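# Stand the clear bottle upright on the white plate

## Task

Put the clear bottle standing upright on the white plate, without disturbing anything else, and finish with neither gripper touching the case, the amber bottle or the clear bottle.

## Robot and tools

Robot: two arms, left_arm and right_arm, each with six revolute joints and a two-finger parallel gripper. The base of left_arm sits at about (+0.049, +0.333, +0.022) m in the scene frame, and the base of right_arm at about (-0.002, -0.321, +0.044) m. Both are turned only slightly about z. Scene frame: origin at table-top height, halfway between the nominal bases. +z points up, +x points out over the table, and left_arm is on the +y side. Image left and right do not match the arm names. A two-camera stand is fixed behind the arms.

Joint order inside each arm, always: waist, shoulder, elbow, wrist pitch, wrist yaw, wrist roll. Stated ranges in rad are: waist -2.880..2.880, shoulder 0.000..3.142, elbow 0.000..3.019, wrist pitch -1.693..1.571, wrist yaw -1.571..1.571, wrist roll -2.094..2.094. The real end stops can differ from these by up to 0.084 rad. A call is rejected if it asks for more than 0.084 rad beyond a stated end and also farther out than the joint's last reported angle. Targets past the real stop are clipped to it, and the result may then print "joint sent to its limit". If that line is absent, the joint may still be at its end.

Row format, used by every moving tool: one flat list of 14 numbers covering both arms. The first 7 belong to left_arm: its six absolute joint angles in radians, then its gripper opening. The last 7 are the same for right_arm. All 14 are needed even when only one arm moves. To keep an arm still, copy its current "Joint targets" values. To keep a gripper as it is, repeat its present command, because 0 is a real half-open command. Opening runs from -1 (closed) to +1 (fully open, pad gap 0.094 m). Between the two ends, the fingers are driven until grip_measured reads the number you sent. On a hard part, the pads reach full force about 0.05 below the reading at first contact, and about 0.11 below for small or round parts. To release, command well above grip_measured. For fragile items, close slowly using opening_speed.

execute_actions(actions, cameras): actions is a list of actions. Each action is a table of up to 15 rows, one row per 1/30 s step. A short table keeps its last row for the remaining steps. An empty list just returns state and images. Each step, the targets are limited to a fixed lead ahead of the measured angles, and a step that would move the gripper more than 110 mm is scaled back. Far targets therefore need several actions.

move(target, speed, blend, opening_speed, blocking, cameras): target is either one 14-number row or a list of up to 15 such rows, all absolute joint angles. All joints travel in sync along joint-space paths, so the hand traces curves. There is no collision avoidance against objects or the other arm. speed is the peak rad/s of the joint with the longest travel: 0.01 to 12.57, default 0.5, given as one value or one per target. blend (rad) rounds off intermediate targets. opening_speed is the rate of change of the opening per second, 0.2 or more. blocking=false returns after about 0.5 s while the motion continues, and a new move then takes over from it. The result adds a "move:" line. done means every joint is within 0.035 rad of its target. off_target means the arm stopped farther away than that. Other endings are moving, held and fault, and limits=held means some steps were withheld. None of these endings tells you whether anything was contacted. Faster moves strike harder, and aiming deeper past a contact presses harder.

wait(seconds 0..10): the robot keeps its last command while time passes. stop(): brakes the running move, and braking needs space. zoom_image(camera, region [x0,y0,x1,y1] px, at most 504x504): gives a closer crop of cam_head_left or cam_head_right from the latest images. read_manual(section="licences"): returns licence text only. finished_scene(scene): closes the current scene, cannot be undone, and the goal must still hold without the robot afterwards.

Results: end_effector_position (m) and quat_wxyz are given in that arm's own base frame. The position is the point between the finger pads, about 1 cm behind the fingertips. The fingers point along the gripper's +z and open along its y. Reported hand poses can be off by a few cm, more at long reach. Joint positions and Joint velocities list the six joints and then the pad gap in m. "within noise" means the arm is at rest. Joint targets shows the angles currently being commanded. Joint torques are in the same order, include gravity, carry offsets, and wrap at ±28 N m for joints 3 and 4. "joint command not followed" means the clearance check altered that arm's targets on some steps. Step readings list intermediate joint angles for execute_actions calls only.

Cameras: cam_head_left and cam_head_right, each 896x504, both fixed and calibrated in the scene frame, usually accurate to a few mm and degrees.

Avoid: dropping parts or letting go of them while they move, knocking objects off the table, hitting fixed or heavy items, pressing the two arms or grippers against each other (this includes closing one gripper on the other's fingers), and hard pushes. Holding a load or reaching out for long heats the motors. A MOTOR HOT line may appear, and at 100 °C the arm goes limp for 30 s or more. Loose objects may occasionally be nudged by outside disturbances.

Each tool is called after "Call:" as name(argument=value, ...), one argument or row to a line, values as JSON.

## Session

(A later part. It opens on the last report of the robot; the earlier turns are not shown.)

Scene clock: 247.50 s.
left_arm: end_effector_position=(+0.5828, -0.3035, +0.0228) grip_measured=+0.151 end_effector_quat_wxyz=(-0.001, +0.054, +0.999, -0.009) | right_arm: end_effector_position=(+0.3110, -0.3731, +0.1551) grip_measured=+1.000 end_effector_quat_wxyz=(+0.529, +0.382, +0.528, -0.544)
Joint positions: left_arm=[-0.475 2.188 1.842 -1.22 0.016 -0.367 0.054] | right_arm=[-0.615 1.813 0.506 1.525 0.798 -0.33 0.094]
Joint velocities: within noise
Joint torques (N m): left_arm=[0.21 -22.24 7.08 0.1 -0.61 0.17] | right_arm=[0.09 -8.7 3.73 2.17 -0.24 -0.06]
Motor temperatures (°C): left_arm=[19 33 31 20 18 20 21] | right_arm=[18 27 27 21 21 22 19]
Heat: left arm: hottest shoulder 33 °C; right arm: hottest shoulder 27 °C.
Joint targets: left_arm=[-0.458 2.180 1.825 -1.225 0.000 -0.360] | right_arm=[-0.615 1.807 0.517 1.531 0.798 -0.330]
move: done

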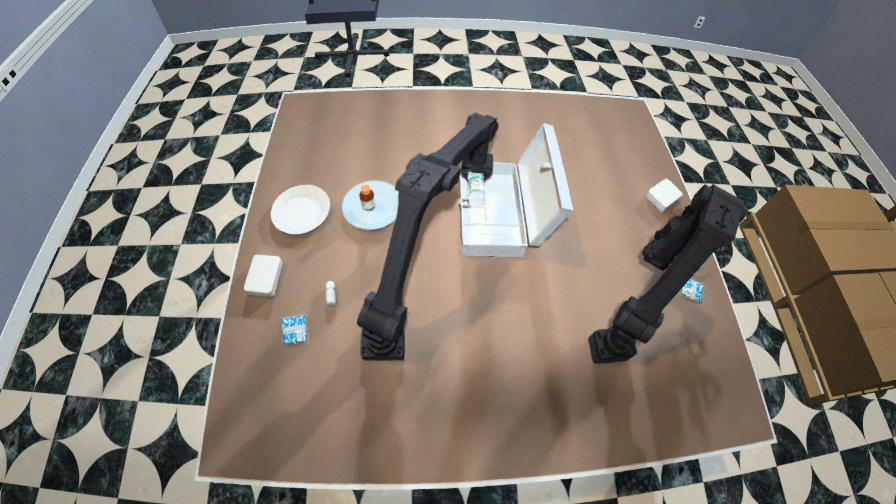

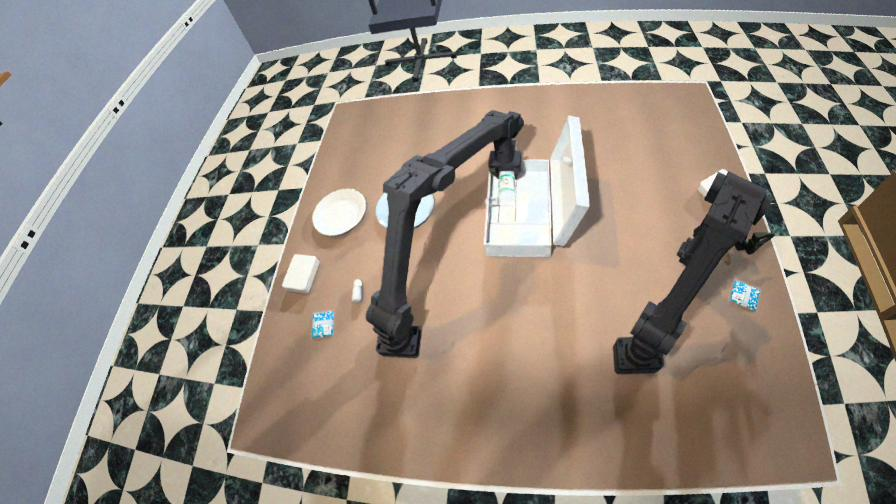

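Call:
move(
  target=[-0.458,2.1,1.93,-1.38,0,-0.36,-0.2,-0.615,1.807,0.517,1.531,0.798,-0.33,1],
  speed=0.2,
)

Call:
zoom_image(
  camera="cam_head_right",
  region=[470, 130, 570, 230],
)

Scene clock: 259.00 s.
left_arm: end_effector_position=(+0.5725, -0.2975, +0.0610) grip_measured=+0.150 end_effector_quat_wxyz=(-0.019, +0.040, +0.999, +0.002) | right_arm: end_effector_position=(+0.3110, -0.3731, +0.1551) grip_measured=+1.000 end_effector_quat_wxyz=(+0.529, +0.382, +0.528, -0.544)
Joint positions: left_arm=[-0.475 2.15 1.88 -1.338 0.012 -0.395 0.054] | right_arm=[-0.615 1.813 0.506 1.525 0.798 -0.33 0.094]
Joint velocities: within noise
Joint torques (N m): left_arm=[-0.15 -25.41 12.71 -1.24 -0.51 0.41] | right_arm=[0.97 -8.7 3.85 2.04 -0.16 -0.01]
Motor temperatures (°C): left_arm=[19 33 30 20 19 20 21] | right_arm=[18 27 27 21 21 22 19]
Heat: left arm: hottest shoulder 33 °C; right arm: hottest shoulder 27 °C.
Joint targets: left_arm=[-0.458 2.100 1.930 -1.380 0.000 -0.360] | right_arm=[-0.615 1.807 0.517 1.531 0.798 -0.330]
move: off_target (left_arm); left_arm: the shoulder is farthest, 0.050 rad from its target

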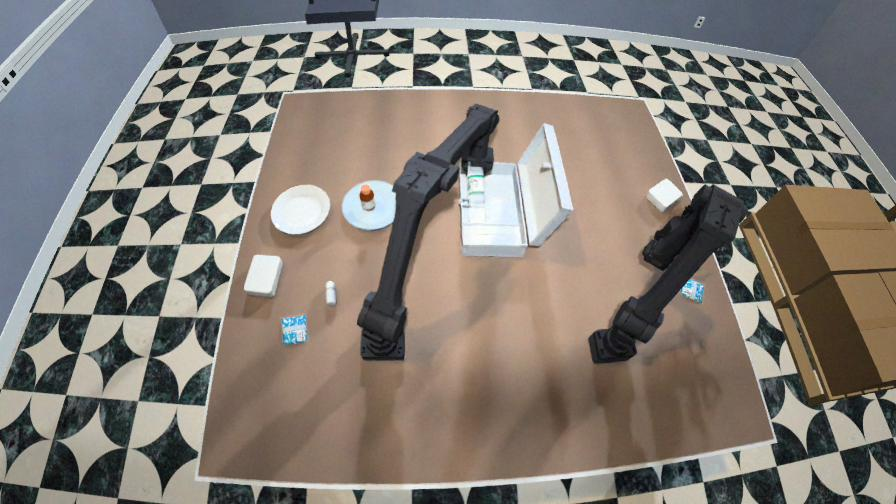

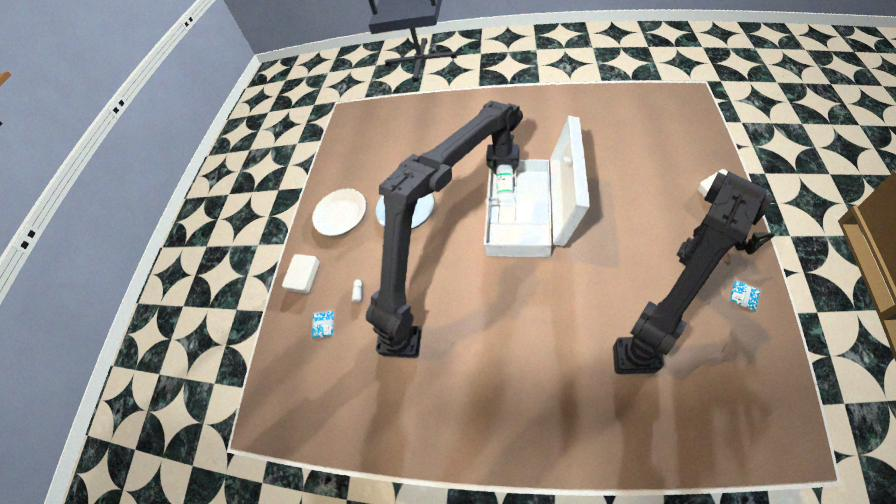

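Scaled by 5.040.

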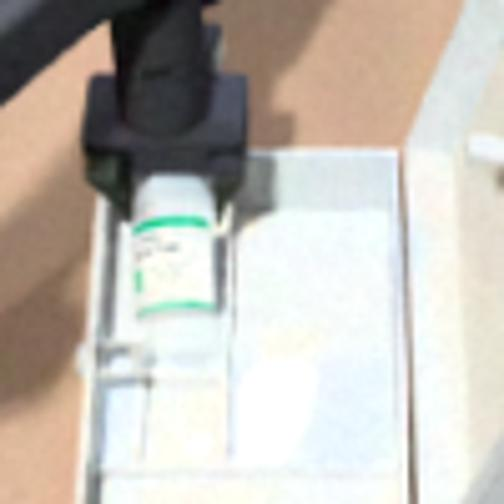

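Call:
move(
  target=[
    [-0.458,1.93,2.1,-1.62,0,-0.36,-0.2,-0.615,1.807,0.517,1.531,0.798,-0.33,1],
    [-0.2,1.5,1.6,-1.1,0,-0.2,-0.2,-0.615,1.807,0.517,1.531,0.798,-0.33,1],
    [0.0,1.3,1.2,-0.4,0,-0.04,-0.2,-0.615,1.807,0.517,1.531,0.798,-0.33,1],
    [0.589,1.53,0.6,0.96,0,0,-0.2,-0.615,1.807,0.517,1.531,0.798,-0.33,1],
  ],
  speed=[0.4,0.7,0.7,0.7],
  blend=0.1,
)

Call:
zoom_image(
  camera="cam_head_right",
  region=[270, 130, 390, 250],
)

Call:
zoom_image(
  camera="cam_head_left",
  region=[240, 120, 360, 240],
)

Scene clock: 278.90 s.
left_arm: end_effector_position=(+0.4608, +0.3006, +0.1997) grip_measured=+0.149 end_effector_quat_wxyz=(+0.673, -0.206, +0.682, +0.198) | right_arm: end_effector_position=(+0.3110, -0.3731, +0.1551) grip_measured=+1.000 end_effector_quat_wxyz=(+0.529, +0.382, +0.528, -0.544)
Joint positions: left_arm=[0.579 1.534 0.597 0.922 0 -0.007 0.054] | right_arm=[-0.615 1.813 0.506 1.525 0.798 -0.33 0.094]
Joint velocities: within noise
Joint torques (N m): left_arm=[-0.5 -9.93 7.17 3.12 -0.02 0.17] | right_arm=[0.73 -9.05 3.66 2.26 -0.16 -0.04]
Motor temperatures (°C): left_arm=[19 35 31 20 19 20 21] | right_arm=[18 27 27 21 21 22 19]
Heat: left arm: hottest shoulder 35 °C; right arm: hottest shoulder 27 °C.
Joint targets: left_arm=[0.589 1.530 0.600 0.960 0.000 0.000] | right_arm=[-0.615 1.807 0.517 1.531 0.798 -0.330]
move: off_target (left_arm); left_arm: the wrist pitch is farthest, 0.038 rad from its target

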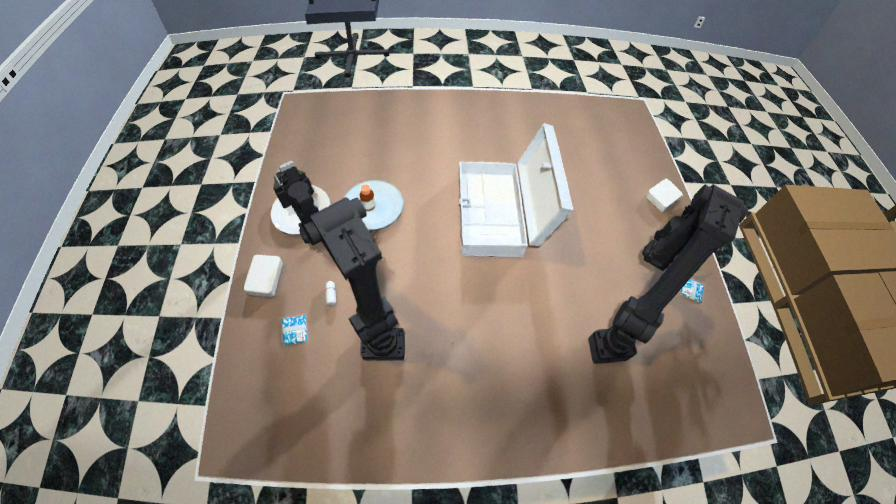

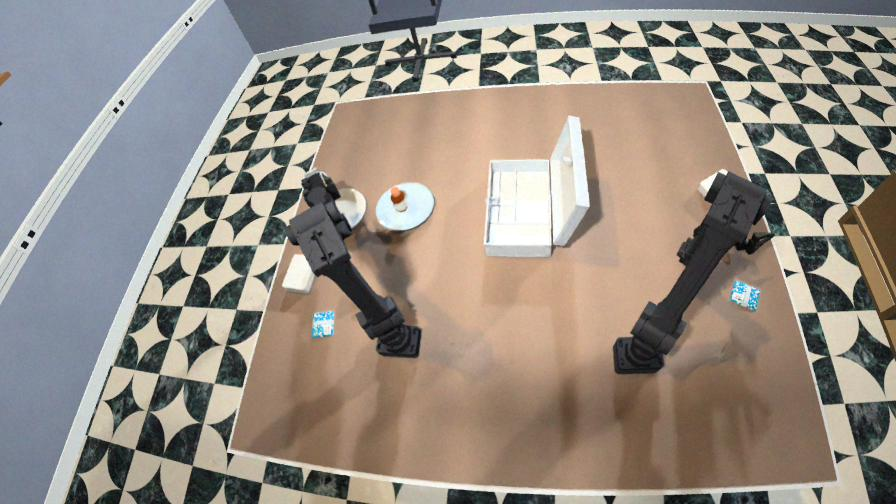

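Scaled by 4.200.

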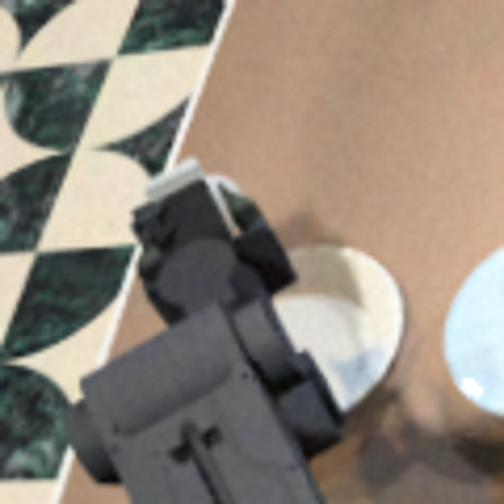

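Scaled by 4.200.

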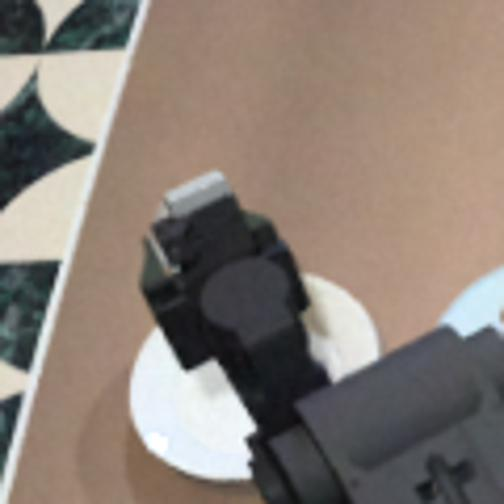

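Call:
move(
  target=[
    [0.589,1.3,0.7,0.62,0,0,-0.2,-0.615,1.807,0.517,1.531,0.798,-0.33,1],
    [0.589,1.25,0.7,0.6,1.3,0,-0.2,-0.615,1.807,0.517,1.531,0.798,-0.33,1],
  ],
  speed=0.8,
)

Call:
zoom_image(
  camera="cam_head_right",
  region=[300, 80, 440, 220],
)

Call:
zoom_image(
  camera="cam_head_left",
  region=[270, 80, 410, 220],
)

Scene clock: 298.57 s.
left_arm: end_effector_position=(+0.4302, +0.0806, +0.2739) grip_measured=+0.149 end_effector_quat_wxyz=(+0.650, +0.230, +0.674, -0.265) | right_arm: end_effector_position=(+0.3110, -0.3731, +0.1551) grip_measured=+1.000 end_effector_quat_wxyz=(+0.529, +0.382, +0.528, -0.544)
Joint positions: left_arm=[0.579 1.284 0.63 0.599 1.295 -0.006 0.054] | right_arm=[-0.615 1.813 0.506 1.525 0.798 -0.33 0.094]
Joint velocities: within noise
Joint torques (N m): left_arm=[-0.44 -10.05 14.08 1.25 0.24 0.16] | right_arm=[0.5 -7.65 3.64 2.28 -0.23 0]
Motor temperatures (°C): left_arm=[19 33 31 21 18 20 21] | right_arm=[18 27 27 21 21 22 19]
Heat: left arm: hottest shoulder 33 °C; right arm: hottest shoulder 27 °C.
Joint targets: left_arm=[0.589 1.250 0.700 0.600 1.300 0.000] | right_arm=[-0.615 1.807 0.517 1.531 0.798 -0.330]
move: off_target (left_arm); left_arm: the elbow is farthest, 0.070 rad from its target

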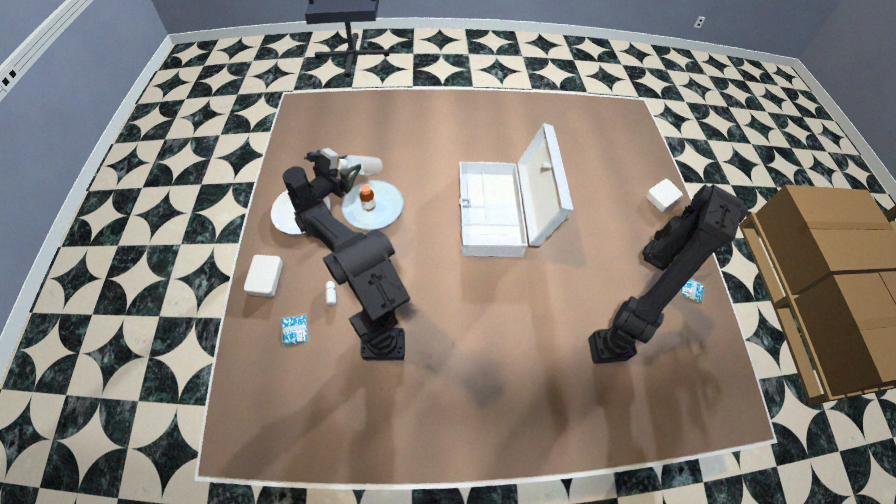

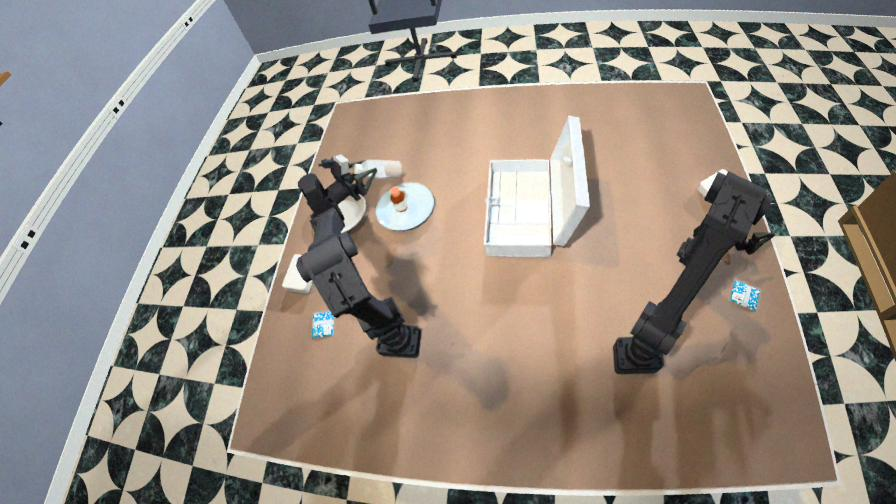

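Scaled by 3.600.

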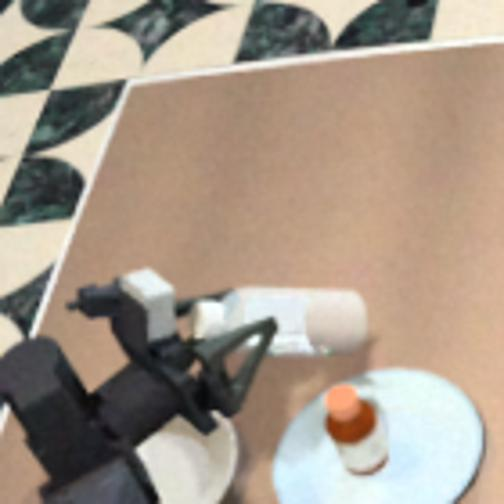

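Scaled by 3.600.

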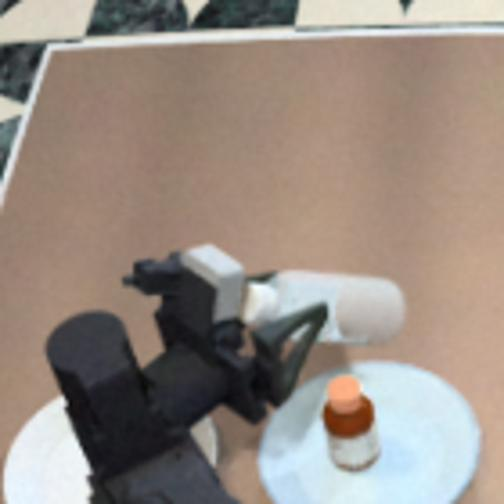

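Call:
move(
  target=[
    [0.589,1.25,0.95,-0.4,0,0,-0.2,-0.615,1.807,0.517,1.531,0.798,-0.33,1],
    [0.589,1.485,1.0,-0.33,0,0,-0.2,-0.615,1.807,0.517,1.531,0.798,-0.33,1],
  ],
  speed=[0.8,0.4],
)

Call:
zoom_image(
  camera="cam_head_right",
  region=[280, 140, 380, 240],
)

Call:
zoom_image(
  camera="cam_head_left",
  region=[250, 140, 350, 240],
)

Scene clock: 358.47 s.
left_arm: end_effector_position=(+0.4451, +0.2899, +0.1072) grip_measured=+0.149 end_effector_quat_wxyz=(+0.303, -0.273, +0.909, +0.088) | right_arm: end_effector_position=(+0.3110, -0.3731, +0.1551) grip_measured=+1.000 end_effector_quat_wxyz=(+0.529, +0.382, +0.528, -0.544)
Joint positions: left_arm=[0.579 1.497 0.923 -0.354 0.003 -0.005 0.054] | right_arm=[-0.615 1.813 0.506 1.525 0.798 -0.33 0.094]
Joint velocities: within noise
Joint torques (N m): left_arm=[-0.85 -12.22 14.91 2.09 -0.13 0.14] | right_arm=[1.08 -8.88 3.7 2.15 -0.21 -0.05]
Motor temperatures (°C): left_arm=[19 30 34 20 18 20 22] | right_arm=[18 27 26 21 21 22 19]
Heat: left arm: hottest elbow 34 °C; right arm: hottest shoulder 27 °C.
Joint targets: left_arm=[0.589 1.485 1.000 -0.330 0.000 0.000] | right_arm=[-0.615 1.807 0.517 1.531 0.798 -0.330]
move: off_target (left_arm); left_arm: the elbow is farthest, 0.077 rad from its target

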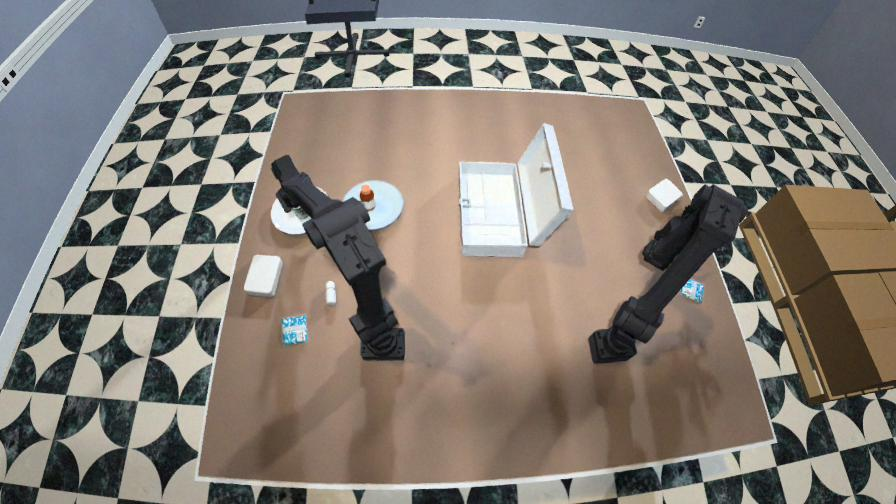

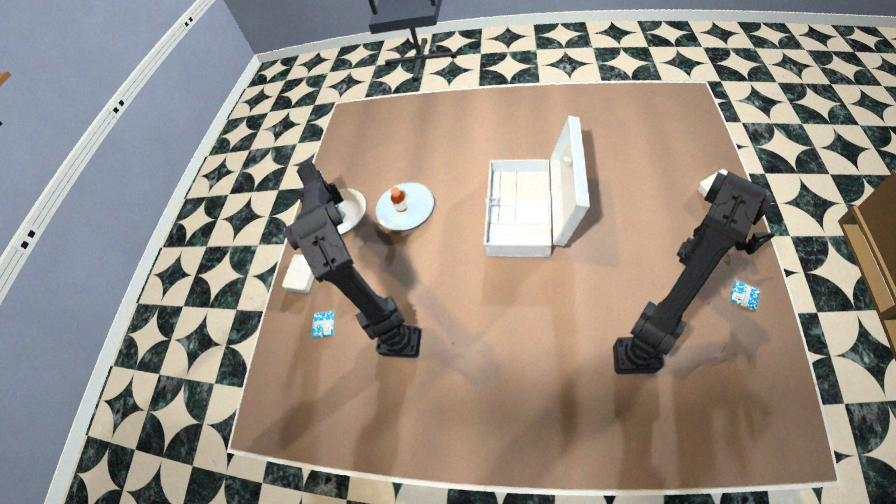

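Scaled by 5.040.

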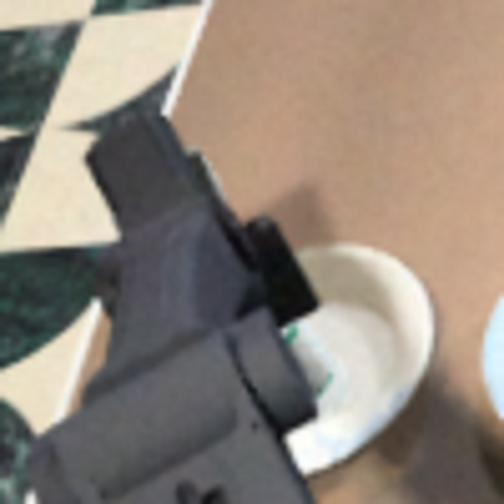

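Scaled by 5.040.

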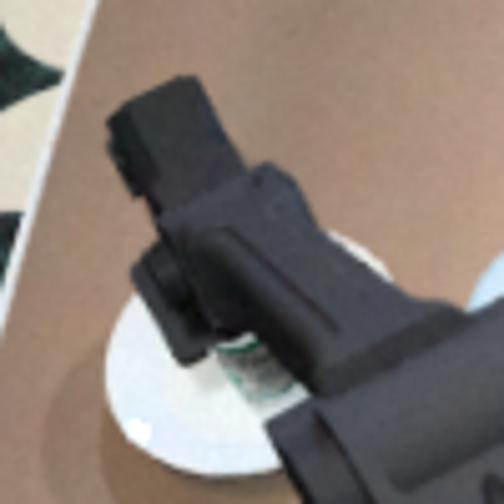

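Call:
move(
  target=[0.591,1.55,0.98,-0.2,0,0,-0.2,-0.615,1.807,0.517,1.531,0.798,-0.33,1],
  speed=0.15,
)

Call:
zoom_image(
  camera="cam_head_right",
  region=[280, 140, 380, 240],
)

Call:
zoom_image(
  camera="cam_head_left",
  region=[250, 140, 350, 240],
)

Scene clock: 372.83 s.
left_arm: end_effector_position=(+0.4643, +0.3025, +0.0993) grip_measured=+0.149 end_effector_quat_wxyz=(+0.337, -0.269, +0.897, +0.098) | right_arm: end_effector_position=(+0.3110, -0.3731, +0.1551) grip_measured=+1.000 end_effector_quat_wxyz=(+0.529, +0.382, +0.528, -0.544)
Joint positions: left_arm=[0.579 1.55 0.923 -0.227 0.003 -0.005 0.054] | right_arm=[-0.615 1.813 0.506 1.525 0.798 -0.33 0.094]
Joint velocities: within noise
Joint torques (N m): left_arm=[-0.32 -12.22 13 2.36 -0.13 0.14] | right_arm=[0.09 -9.99 3.82 2.24 -0.24 0.01]
Motor temperatures (°C): left_arm=[19 30 36 20 18 20 22] | right_arm=[18 27 26 21 21 22 19]
Heat: left arm: hottest elbow 36 °C; right arm: hottest shoulder 27 °C.
Joint targets: left_arm=[0.591 1.550 0.980 -0.200 0.000 0.000] | right_arm=[-0.615 1.807 0.517 1.531 0.798 -0.330]
move: off_target (left_arm); left_arm: the elbow is farthest, 0.057 rad from its target

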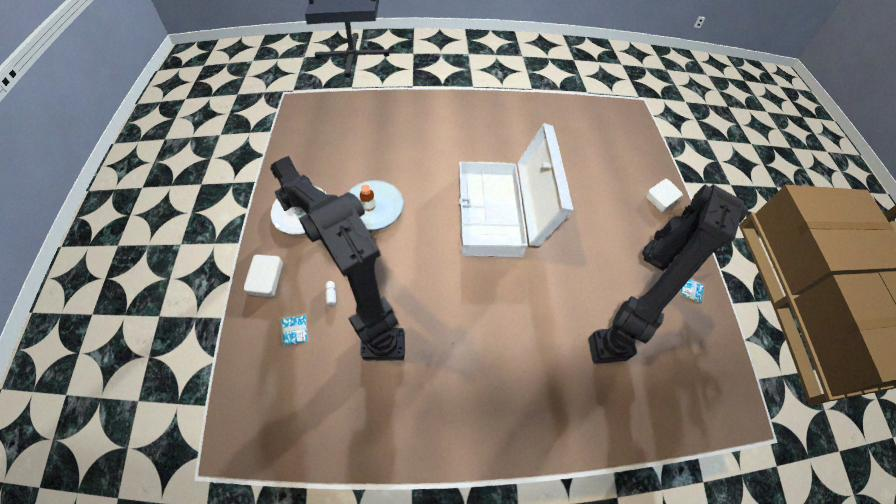

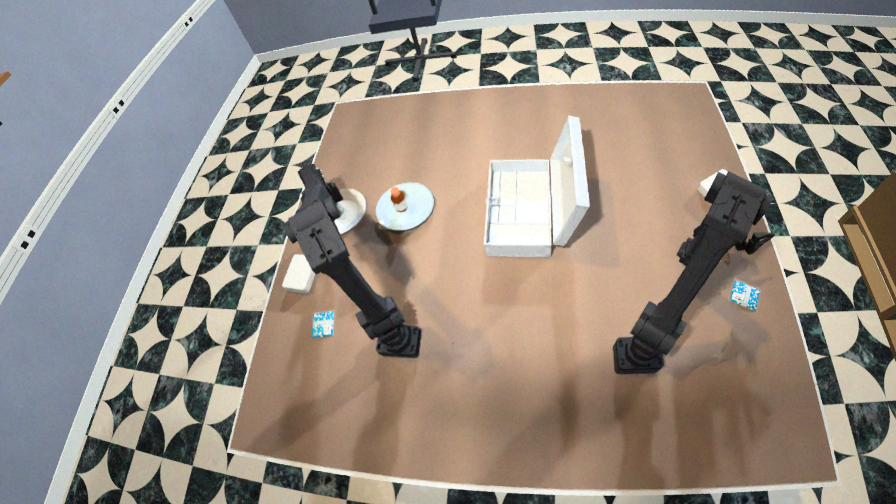

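Scaled by 5.040.

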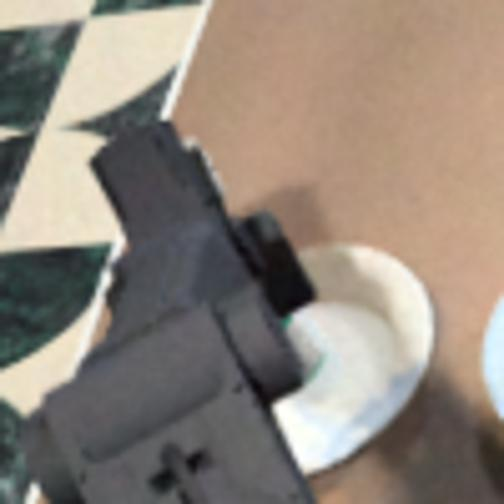

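Scaled by 5.040.

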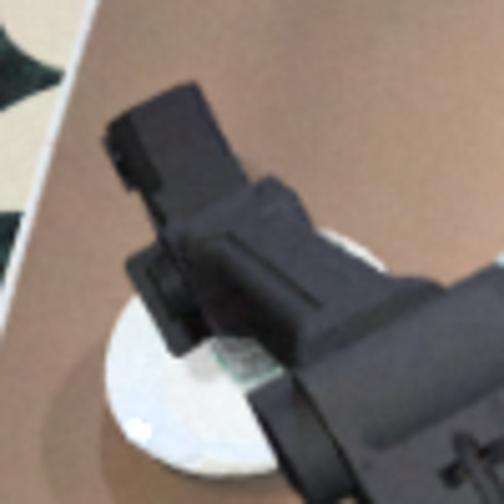

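Call:
move(
  target=[0.591,1.578,0.96,-0.17,0,0,-0.2,-0.615,1.807,0.517,1.531,0.798,-0.33,1],
  speed=0.08,
  cameras=[],
)

Call:
move(
  target=[0.591,1.594,0.945,-0.15,0,0,-0.2,-0.615,1.807,0.517,1.531,0.798,-0.33,1],
  speed=0.06,
  cameras=[],
)

Call:
move(
  target=[0.591,1.608,0.935,-0.13,0,0,-0.2,-0.615,1.807,0.517,1.531,0.798,-0.33,1],
  speed=0.06,
)

Call:
zoom_image(
  camera="cam_head_left",
  region=[250, 140, 350, 240],
)

Call:
zoom_image(
  camera="cam_head_right",
  region=[280, 140, 380, 240],
)

Scene clock: 387.63 s.
left_arm: end_effector_position=(+0.4685, +0.3052, +0.0915) grip_measured=+0.149 end_effector_quat_wxyz=(+0.340, -0.269, +0.896, +0.099) | right_arm: end_effector_position=(+0.3110, -0.3731, +0.1551) grip_measured=+1.000 end_effector_quat_wxyz=(+0.529, +0.382, +0.528, -0.544)
Joint positions: left_arm=[0.579 1.574 0.923 -0.197 0.003 -0.005 0.054] | right_arm=[-0.615 1.813 0.506 1.525 0.798 -0.33 0.094]
Joint velocities: within noise
Joint torques (N m): left_arm=[-0.26 -12.75 11.32 2.25 -0.15 0.13] | right_arm=[1.67 -9.17 3.84 2.24 -0.21 -0.07]
Motor temperatures (°C): left_arm=[19 30 37 20 18 20 22] | right_arm=[18 27 26 21 21 22 19]
Heat: left arm: hottest elbow 37 °C; right arm: hottest shoulder 27 °C.
Joint targets: left_arm=[0.591 1.578 0.960 -0.170 0.000 0.000] | right_arm=[-0.615 1.807 0.517 1.531 0.798 -0.330]
move: off_target (left_arm); left_arm: the elbow is farthest, 0.037 rad from its target
No camera images: "cameras" was empty.

Scene clock: 388.47 s.
left_arm: end_effector_position=(+0.4719, +0.3074, +0.0913) grip_measured=+0.149 end_effector_quat_wxyz=(+0.347, -0.268, +0.893, +0.101) | right_arm: end_effector_position=(+0.3110, -0.3731, +0.1551) grip_measured=+1.000 end_effector_quat_wxyz=(+0.529, +0.382, +0.528, -0.544)
Joint positions: left_arm=[0.579 1.582 0.923 -0.173 0.003 -0.005 0.054] | right_arm=[-0.615 1.813 0.506 1.525 0.798 -0.33 0.094]
Joint velocities: within noise
Joint torques (N m): left_arm=[-0.62 -11.52 9.96 2.07 -0.12 0.15] | right_arm=[1.26 -8.59 3.67 2.37 -0.17 -0.02]
Motor temperatures (°C): left_arm=[19 30 37 20 18 20 22] | right_arm=[18 27 26 21 21 22 19]
Heat: left arm: hottest elbow 37 °C; right arm: hottest shoulder 27 °C.
Joint targets: left_arm=[0.591 1.594 0.945 -0.150 0.000 0.000] | right_arm=[-0.615 1.807 0.517 1.531 0.798 -0.330]
move: done
No camera images: "cameras" was empty.

Scene clock: 389.30 s.
left_arm: end_effector_position=(+0.4751, +0.3096, +0.0910) grip_measured=+0.149 end_effector_quat_wxyz=(+0.354, -0.267, +0.890, +0.103) | right_arm: end_effector_position=(+0.3110, -0.3731, +0.1551) grip_measured=+1.000 end_effector_quat_wxyz=(+0.529, +0.382, +0.528, -0.544)
Joint positions: left_arm=[0.579 1.59 0.923 -0.15 0.003 -0.005 0.054] | right_arm=[-0.615 1.813 0.506 1.525 0.798 -0.33 0.094]
Joint velocities: within noise
Joint torques (N m): left_arm=[-0.38 -10.81 9.13 1.92 -0.12 0.13] | right_arm=[1.03 -8.76 3.67 2.32 -0.22 -0.02]
Motor temperatures (°C): left_arm=[19 30 36 20 18 20 22] | right_arm=[18 27 26 21 21 22 19]
Heat: left arm: hottest elbow 36 °C; right arm: hottest shoulder 27 °C.
Joint targets: left_arm=[0.591 1.608 0.935 -0.130 0.000 0.000] | right_arm=[-0.615 1.807 0.517 1.531 0.798 -0.330]
move: done

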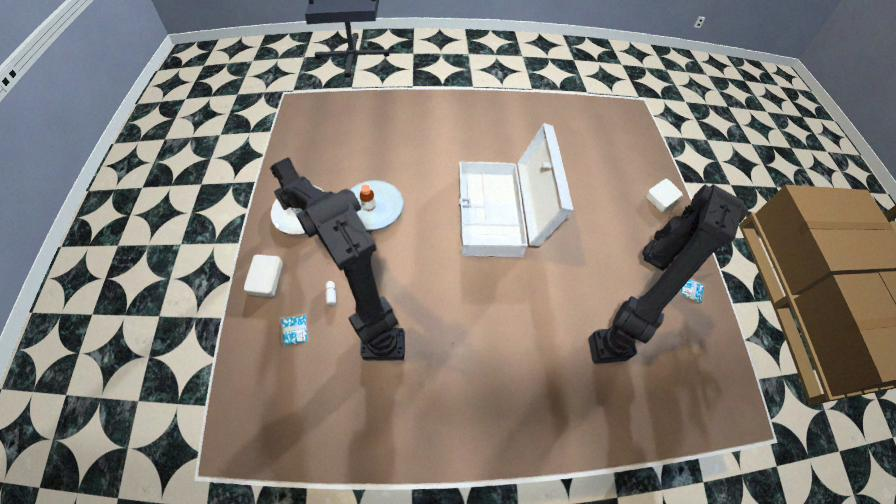

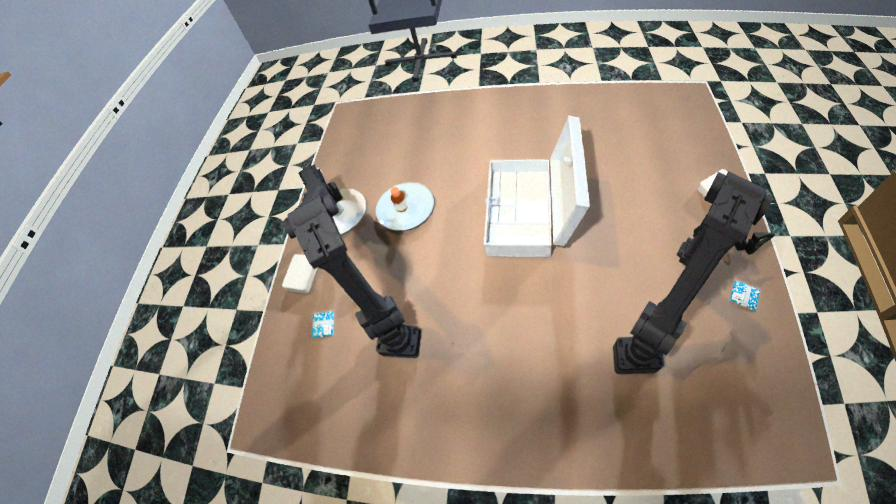

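Scaled by 5.040.

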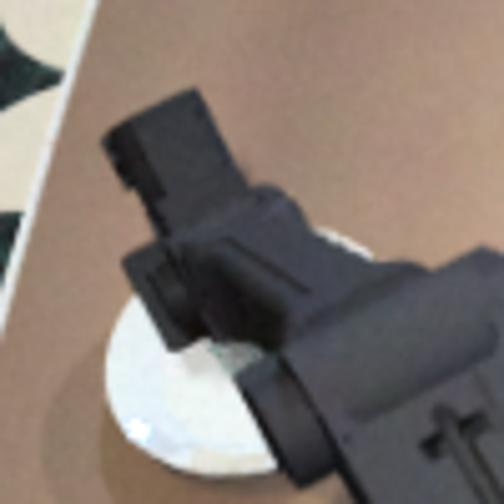

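Scaled by 5.040.

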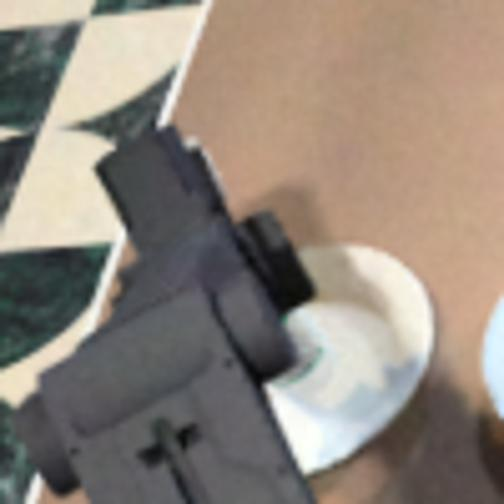

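Call:
move(
  target=[0.591,1.572,0.94,-0.22,0,0,-0.2,-0.615,1.807,0.517,1.531,0.798,-0.33,1],
  speed=0.06,
)

Call:
zoom_image(
  camera="cam_head_left",
  region=[250, 140, 350, 240],
)

Call:
zoom_image(
  camera="cam_head_right",
  region=[280, 140, 380, 240],
)

Scene clock: 433.13 s.
left_arm: end_effector_position=(+0.4679, +0.3049, +0.0897) grip_measured=+0.149 end_effector_quat_wxyz=(+0.337, -0.269, +0.897, +0.098) | right_arm: end_effector_position=(+0.3110, -0.3731, +0.1551) grip_measured=+1.000 end_effector_quat_wxyz=(+0.529, +0.382, +0.528, -0.544)
Joint positions: left_arm=[0.579 1.577 0.923 -0.199 0.003 -0.004 0.054] | right_arm=[-0.615 1.813 0.506 1.525 0.798 -0.33 0.094]
Joint velocities: within noise
Joint torques (N m): left_arm=[-0.32 -12.57 9.57 0.51 -0.1 0.14] | right_arm=[1.44 -8.76 3.73 2.28 -0.22 -0.01]
Motor temperatures (°C): left_arm=[19 29 34 20 18 20 22] | right_arm=[18 27 26 21 21 22 19]
Heat: left arm: hottest elbow 34 °C; right arm: hottest shoulder 27 °C.
Joint targets: left_arm=[0.591 1.572 0.940 -0.220 0.000 0.000] | right_arm=[-0.615 1.807 0.517 1.531 0.798 -0.330]
move: done

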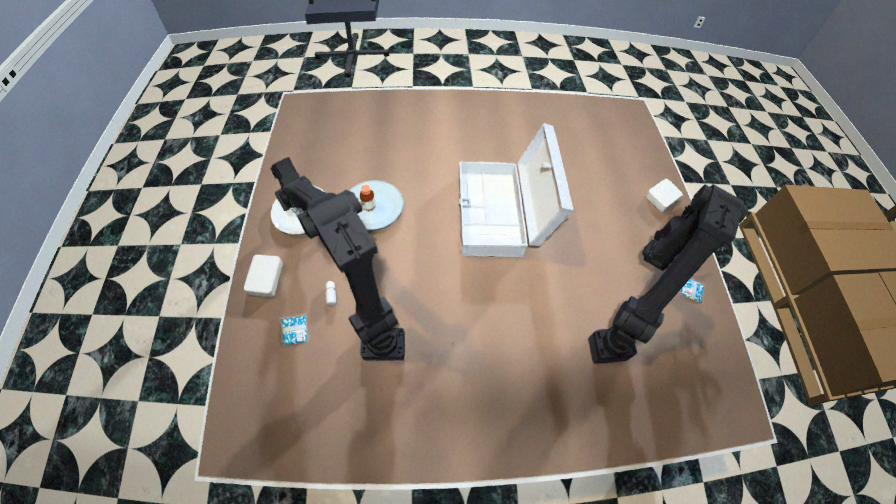

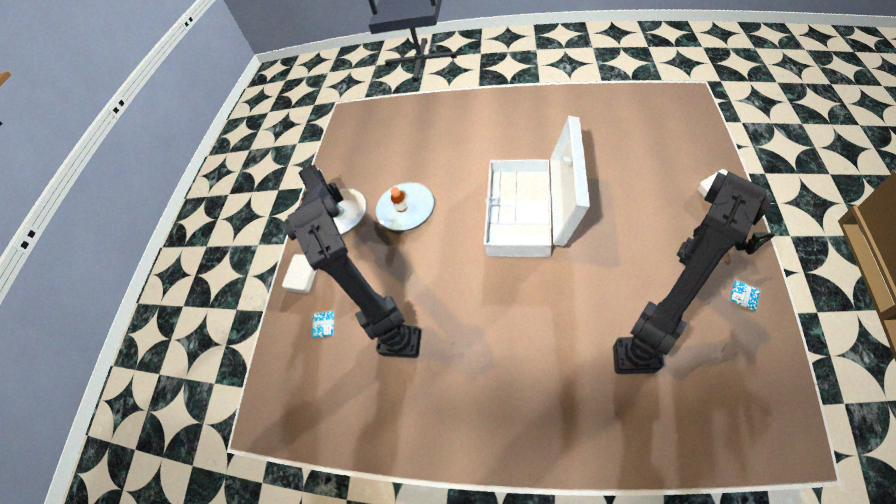

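Scaled by 5.040.

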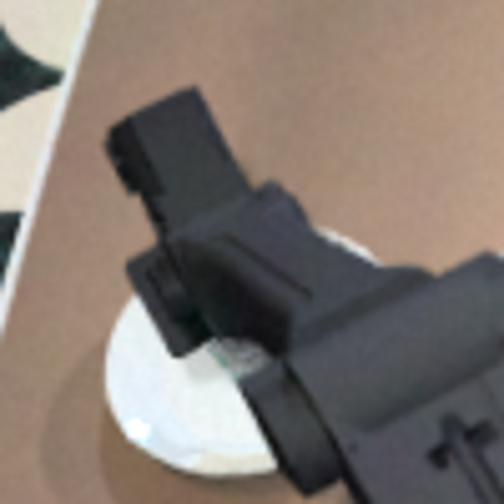

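Scaled by 5.040.

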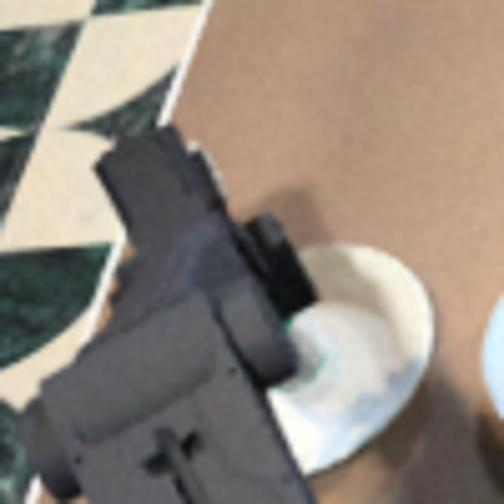

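Call:
move(
  target=[0.591,1.572,0.94,-0.22,0,0,0.3,-0.615,1.807,0.517,1.531,0.798,-0.33,1],
  opening_speed=0.2,
)

Call:
zoom_image(
  camera="cam_head_right",
  region=[280, 140, 380, 240],
)

Call:
zoom_image(
  camera="cam_head_left",
  region=[250, 140, 350, 240],
)

Scene clock: 444.20 s.
left_arm: end_effector_position=(+0.4655, +0.3034, +0.0874) grip_measured=+0.296 end_effector_quat_wxyz=(+0.331, -0.269, +0.899, +0.096) | right_arm: end_effector_position=(+0.3110, -0.3731, +0.1551) grip_measured=+1.000 end_effector_quat_wxyz=(+0.529, +0.382, +0.528, -0.544)
Joint positions: left_arm=[0.579 1.577 0.923 -0.214 0.003 -0.004 0.061] | right_arm=[-0.615 1.813 0.506 1.525 0.798 -0.33 0.094]
Joint velocities: within noise
Joint torques (N m): left_arm=[-0.38 -12.81 9.54 1.13 -0.11 0.12] | right_arm=[1.32 -9.17 3.9 2.51 -0.2 0.01]
Motor temperatures (°C): left_arm=[19 29 33 20 18 20 22] | right_arm=[18 27 26 21 21 22 19]
Heat: left arm: hottest elbow 33 °C; right arm: hottest shoulder 27 °C.
Joint targets: left_arm=[0.591 1.572 0.940 -0.220 0.000 0.000] | right_arm=[-0.615 1.807 0.517 1.531 0.798 -0.330]
move: done

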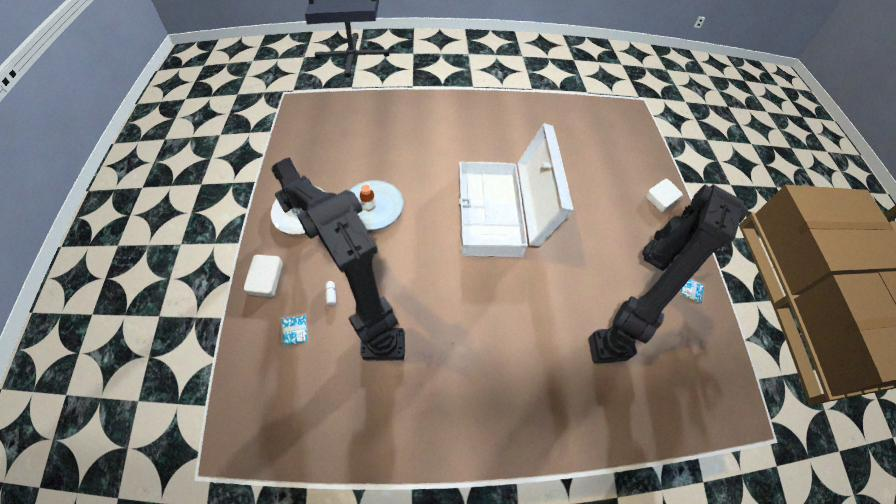

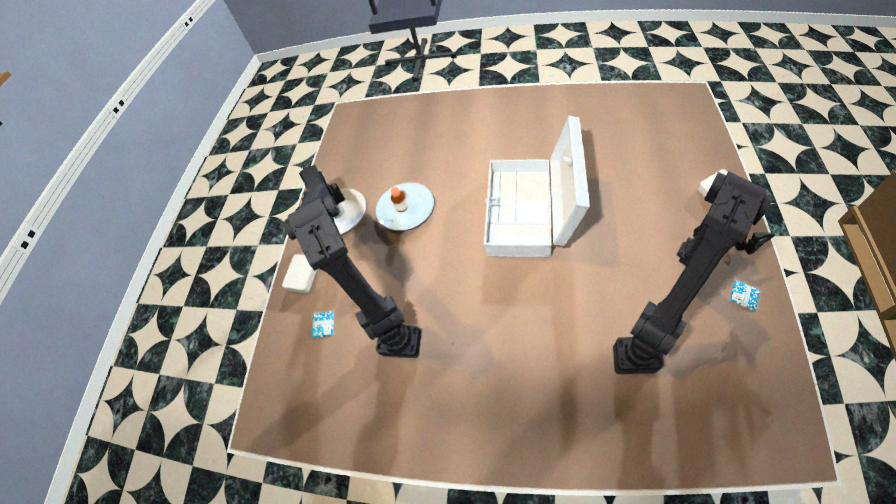

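Scaled by 5.040.

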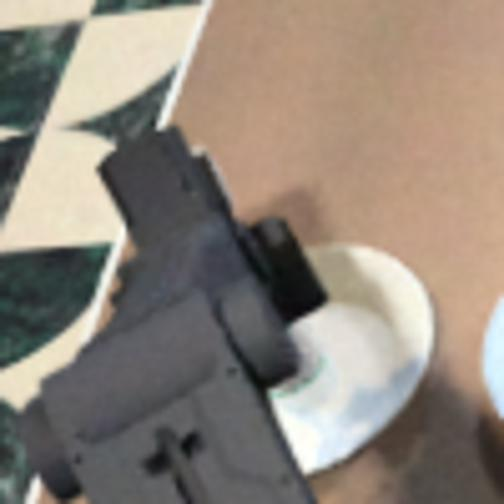

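Scaled by 5.040.

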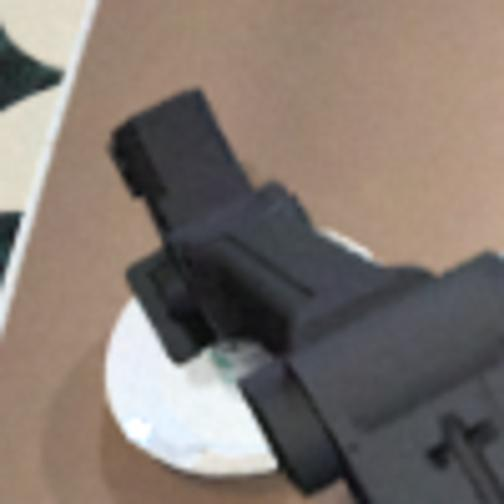

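Call:
move(
  target=[0.591,1.572,0.94,-0.22,0,0,1,-0.615,1.807,0.517,1.531,0.798,-0.33,1],
  opening_speed=0.4,
)

Call:
zoom_image(
  camera="cam_head_right",
  region=[280, 140, 380, 240],
)

Call:
zoom_image(
  camera="cam_head_left",
  region=[250, 140, 350, 240],
)

Scene clock: 455.20 s.
left_arm: end_effector_position=(+0.4655, +0.3034, +0.0874) grip_measured=+0.996 end_effector_quat_wxyz=(+0.331, -0.269, +0.899, +0.096) | right_arm: end_effector_position=(+0.3110, -0.3731, +0.1551) grip_measured=+1.000 end_effector_quat_wxyz=(+0.529, +0.382, +0.528, -0.544)
Joint positions: left_arm=[0.579 1.577 0.923 -0.214 0.003 -0.004 0.094] | right_arm=[-0.615 1.813 0.506 1.525 0.798 -0.33 0.094]
Joint velocities: within noise
Joint torques (N m): left_arm=[-0.38 -12.45 9.74 1.05 -0.14 0.14] | right_arm=[1.49 -8.76 3.84 1.98 -0.19 -0.01]
Motor temperatures (°C): left_arm=[19 29 33 20 18 20 22] | right_arm=[18 27 26 21 21 22 19]
Heat: left arm: hottest elbow 33 °C; right arm: hottest shoulder 27 °C.
Joint targets: left_arm=[0.591 1.572 0.940 -0.220 0.000 0.000] | right_arm=[-0.615 1.807 0.517 1.531 0.798 -0.330]
move: done

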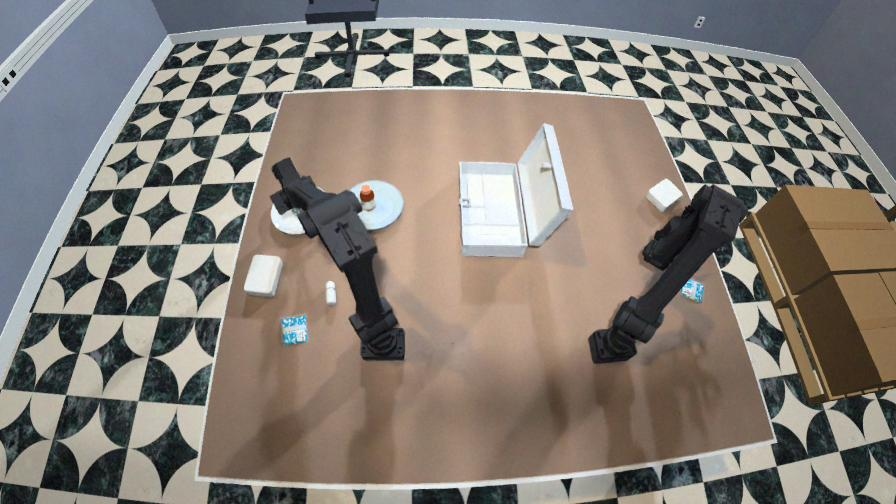

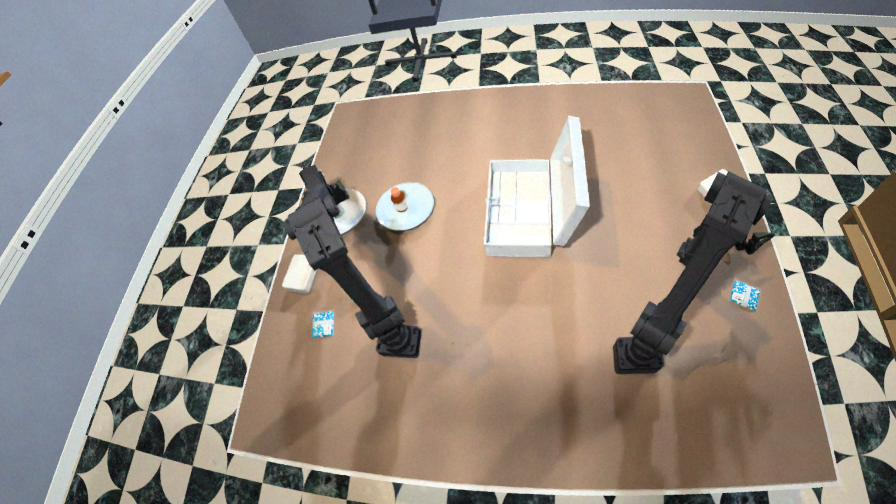

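Scaled by 5.040.

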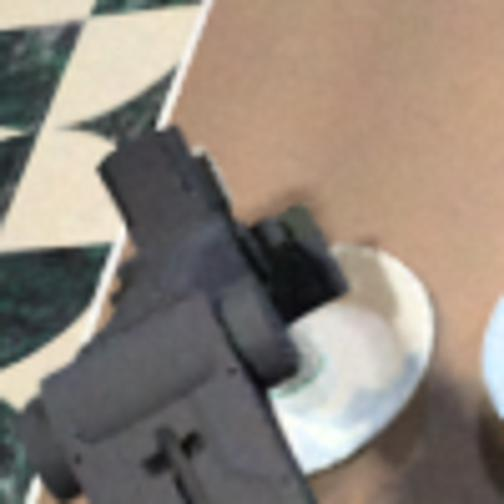

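Scaled by 5.040.

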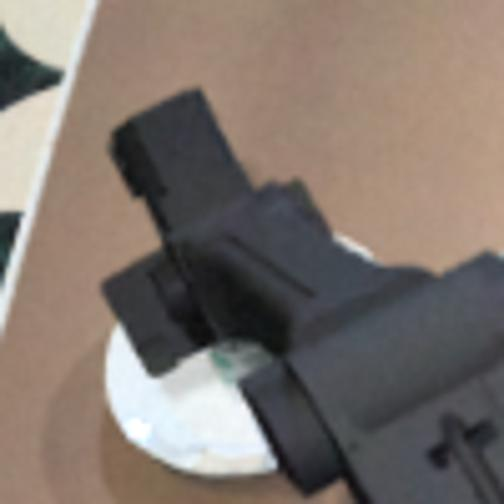

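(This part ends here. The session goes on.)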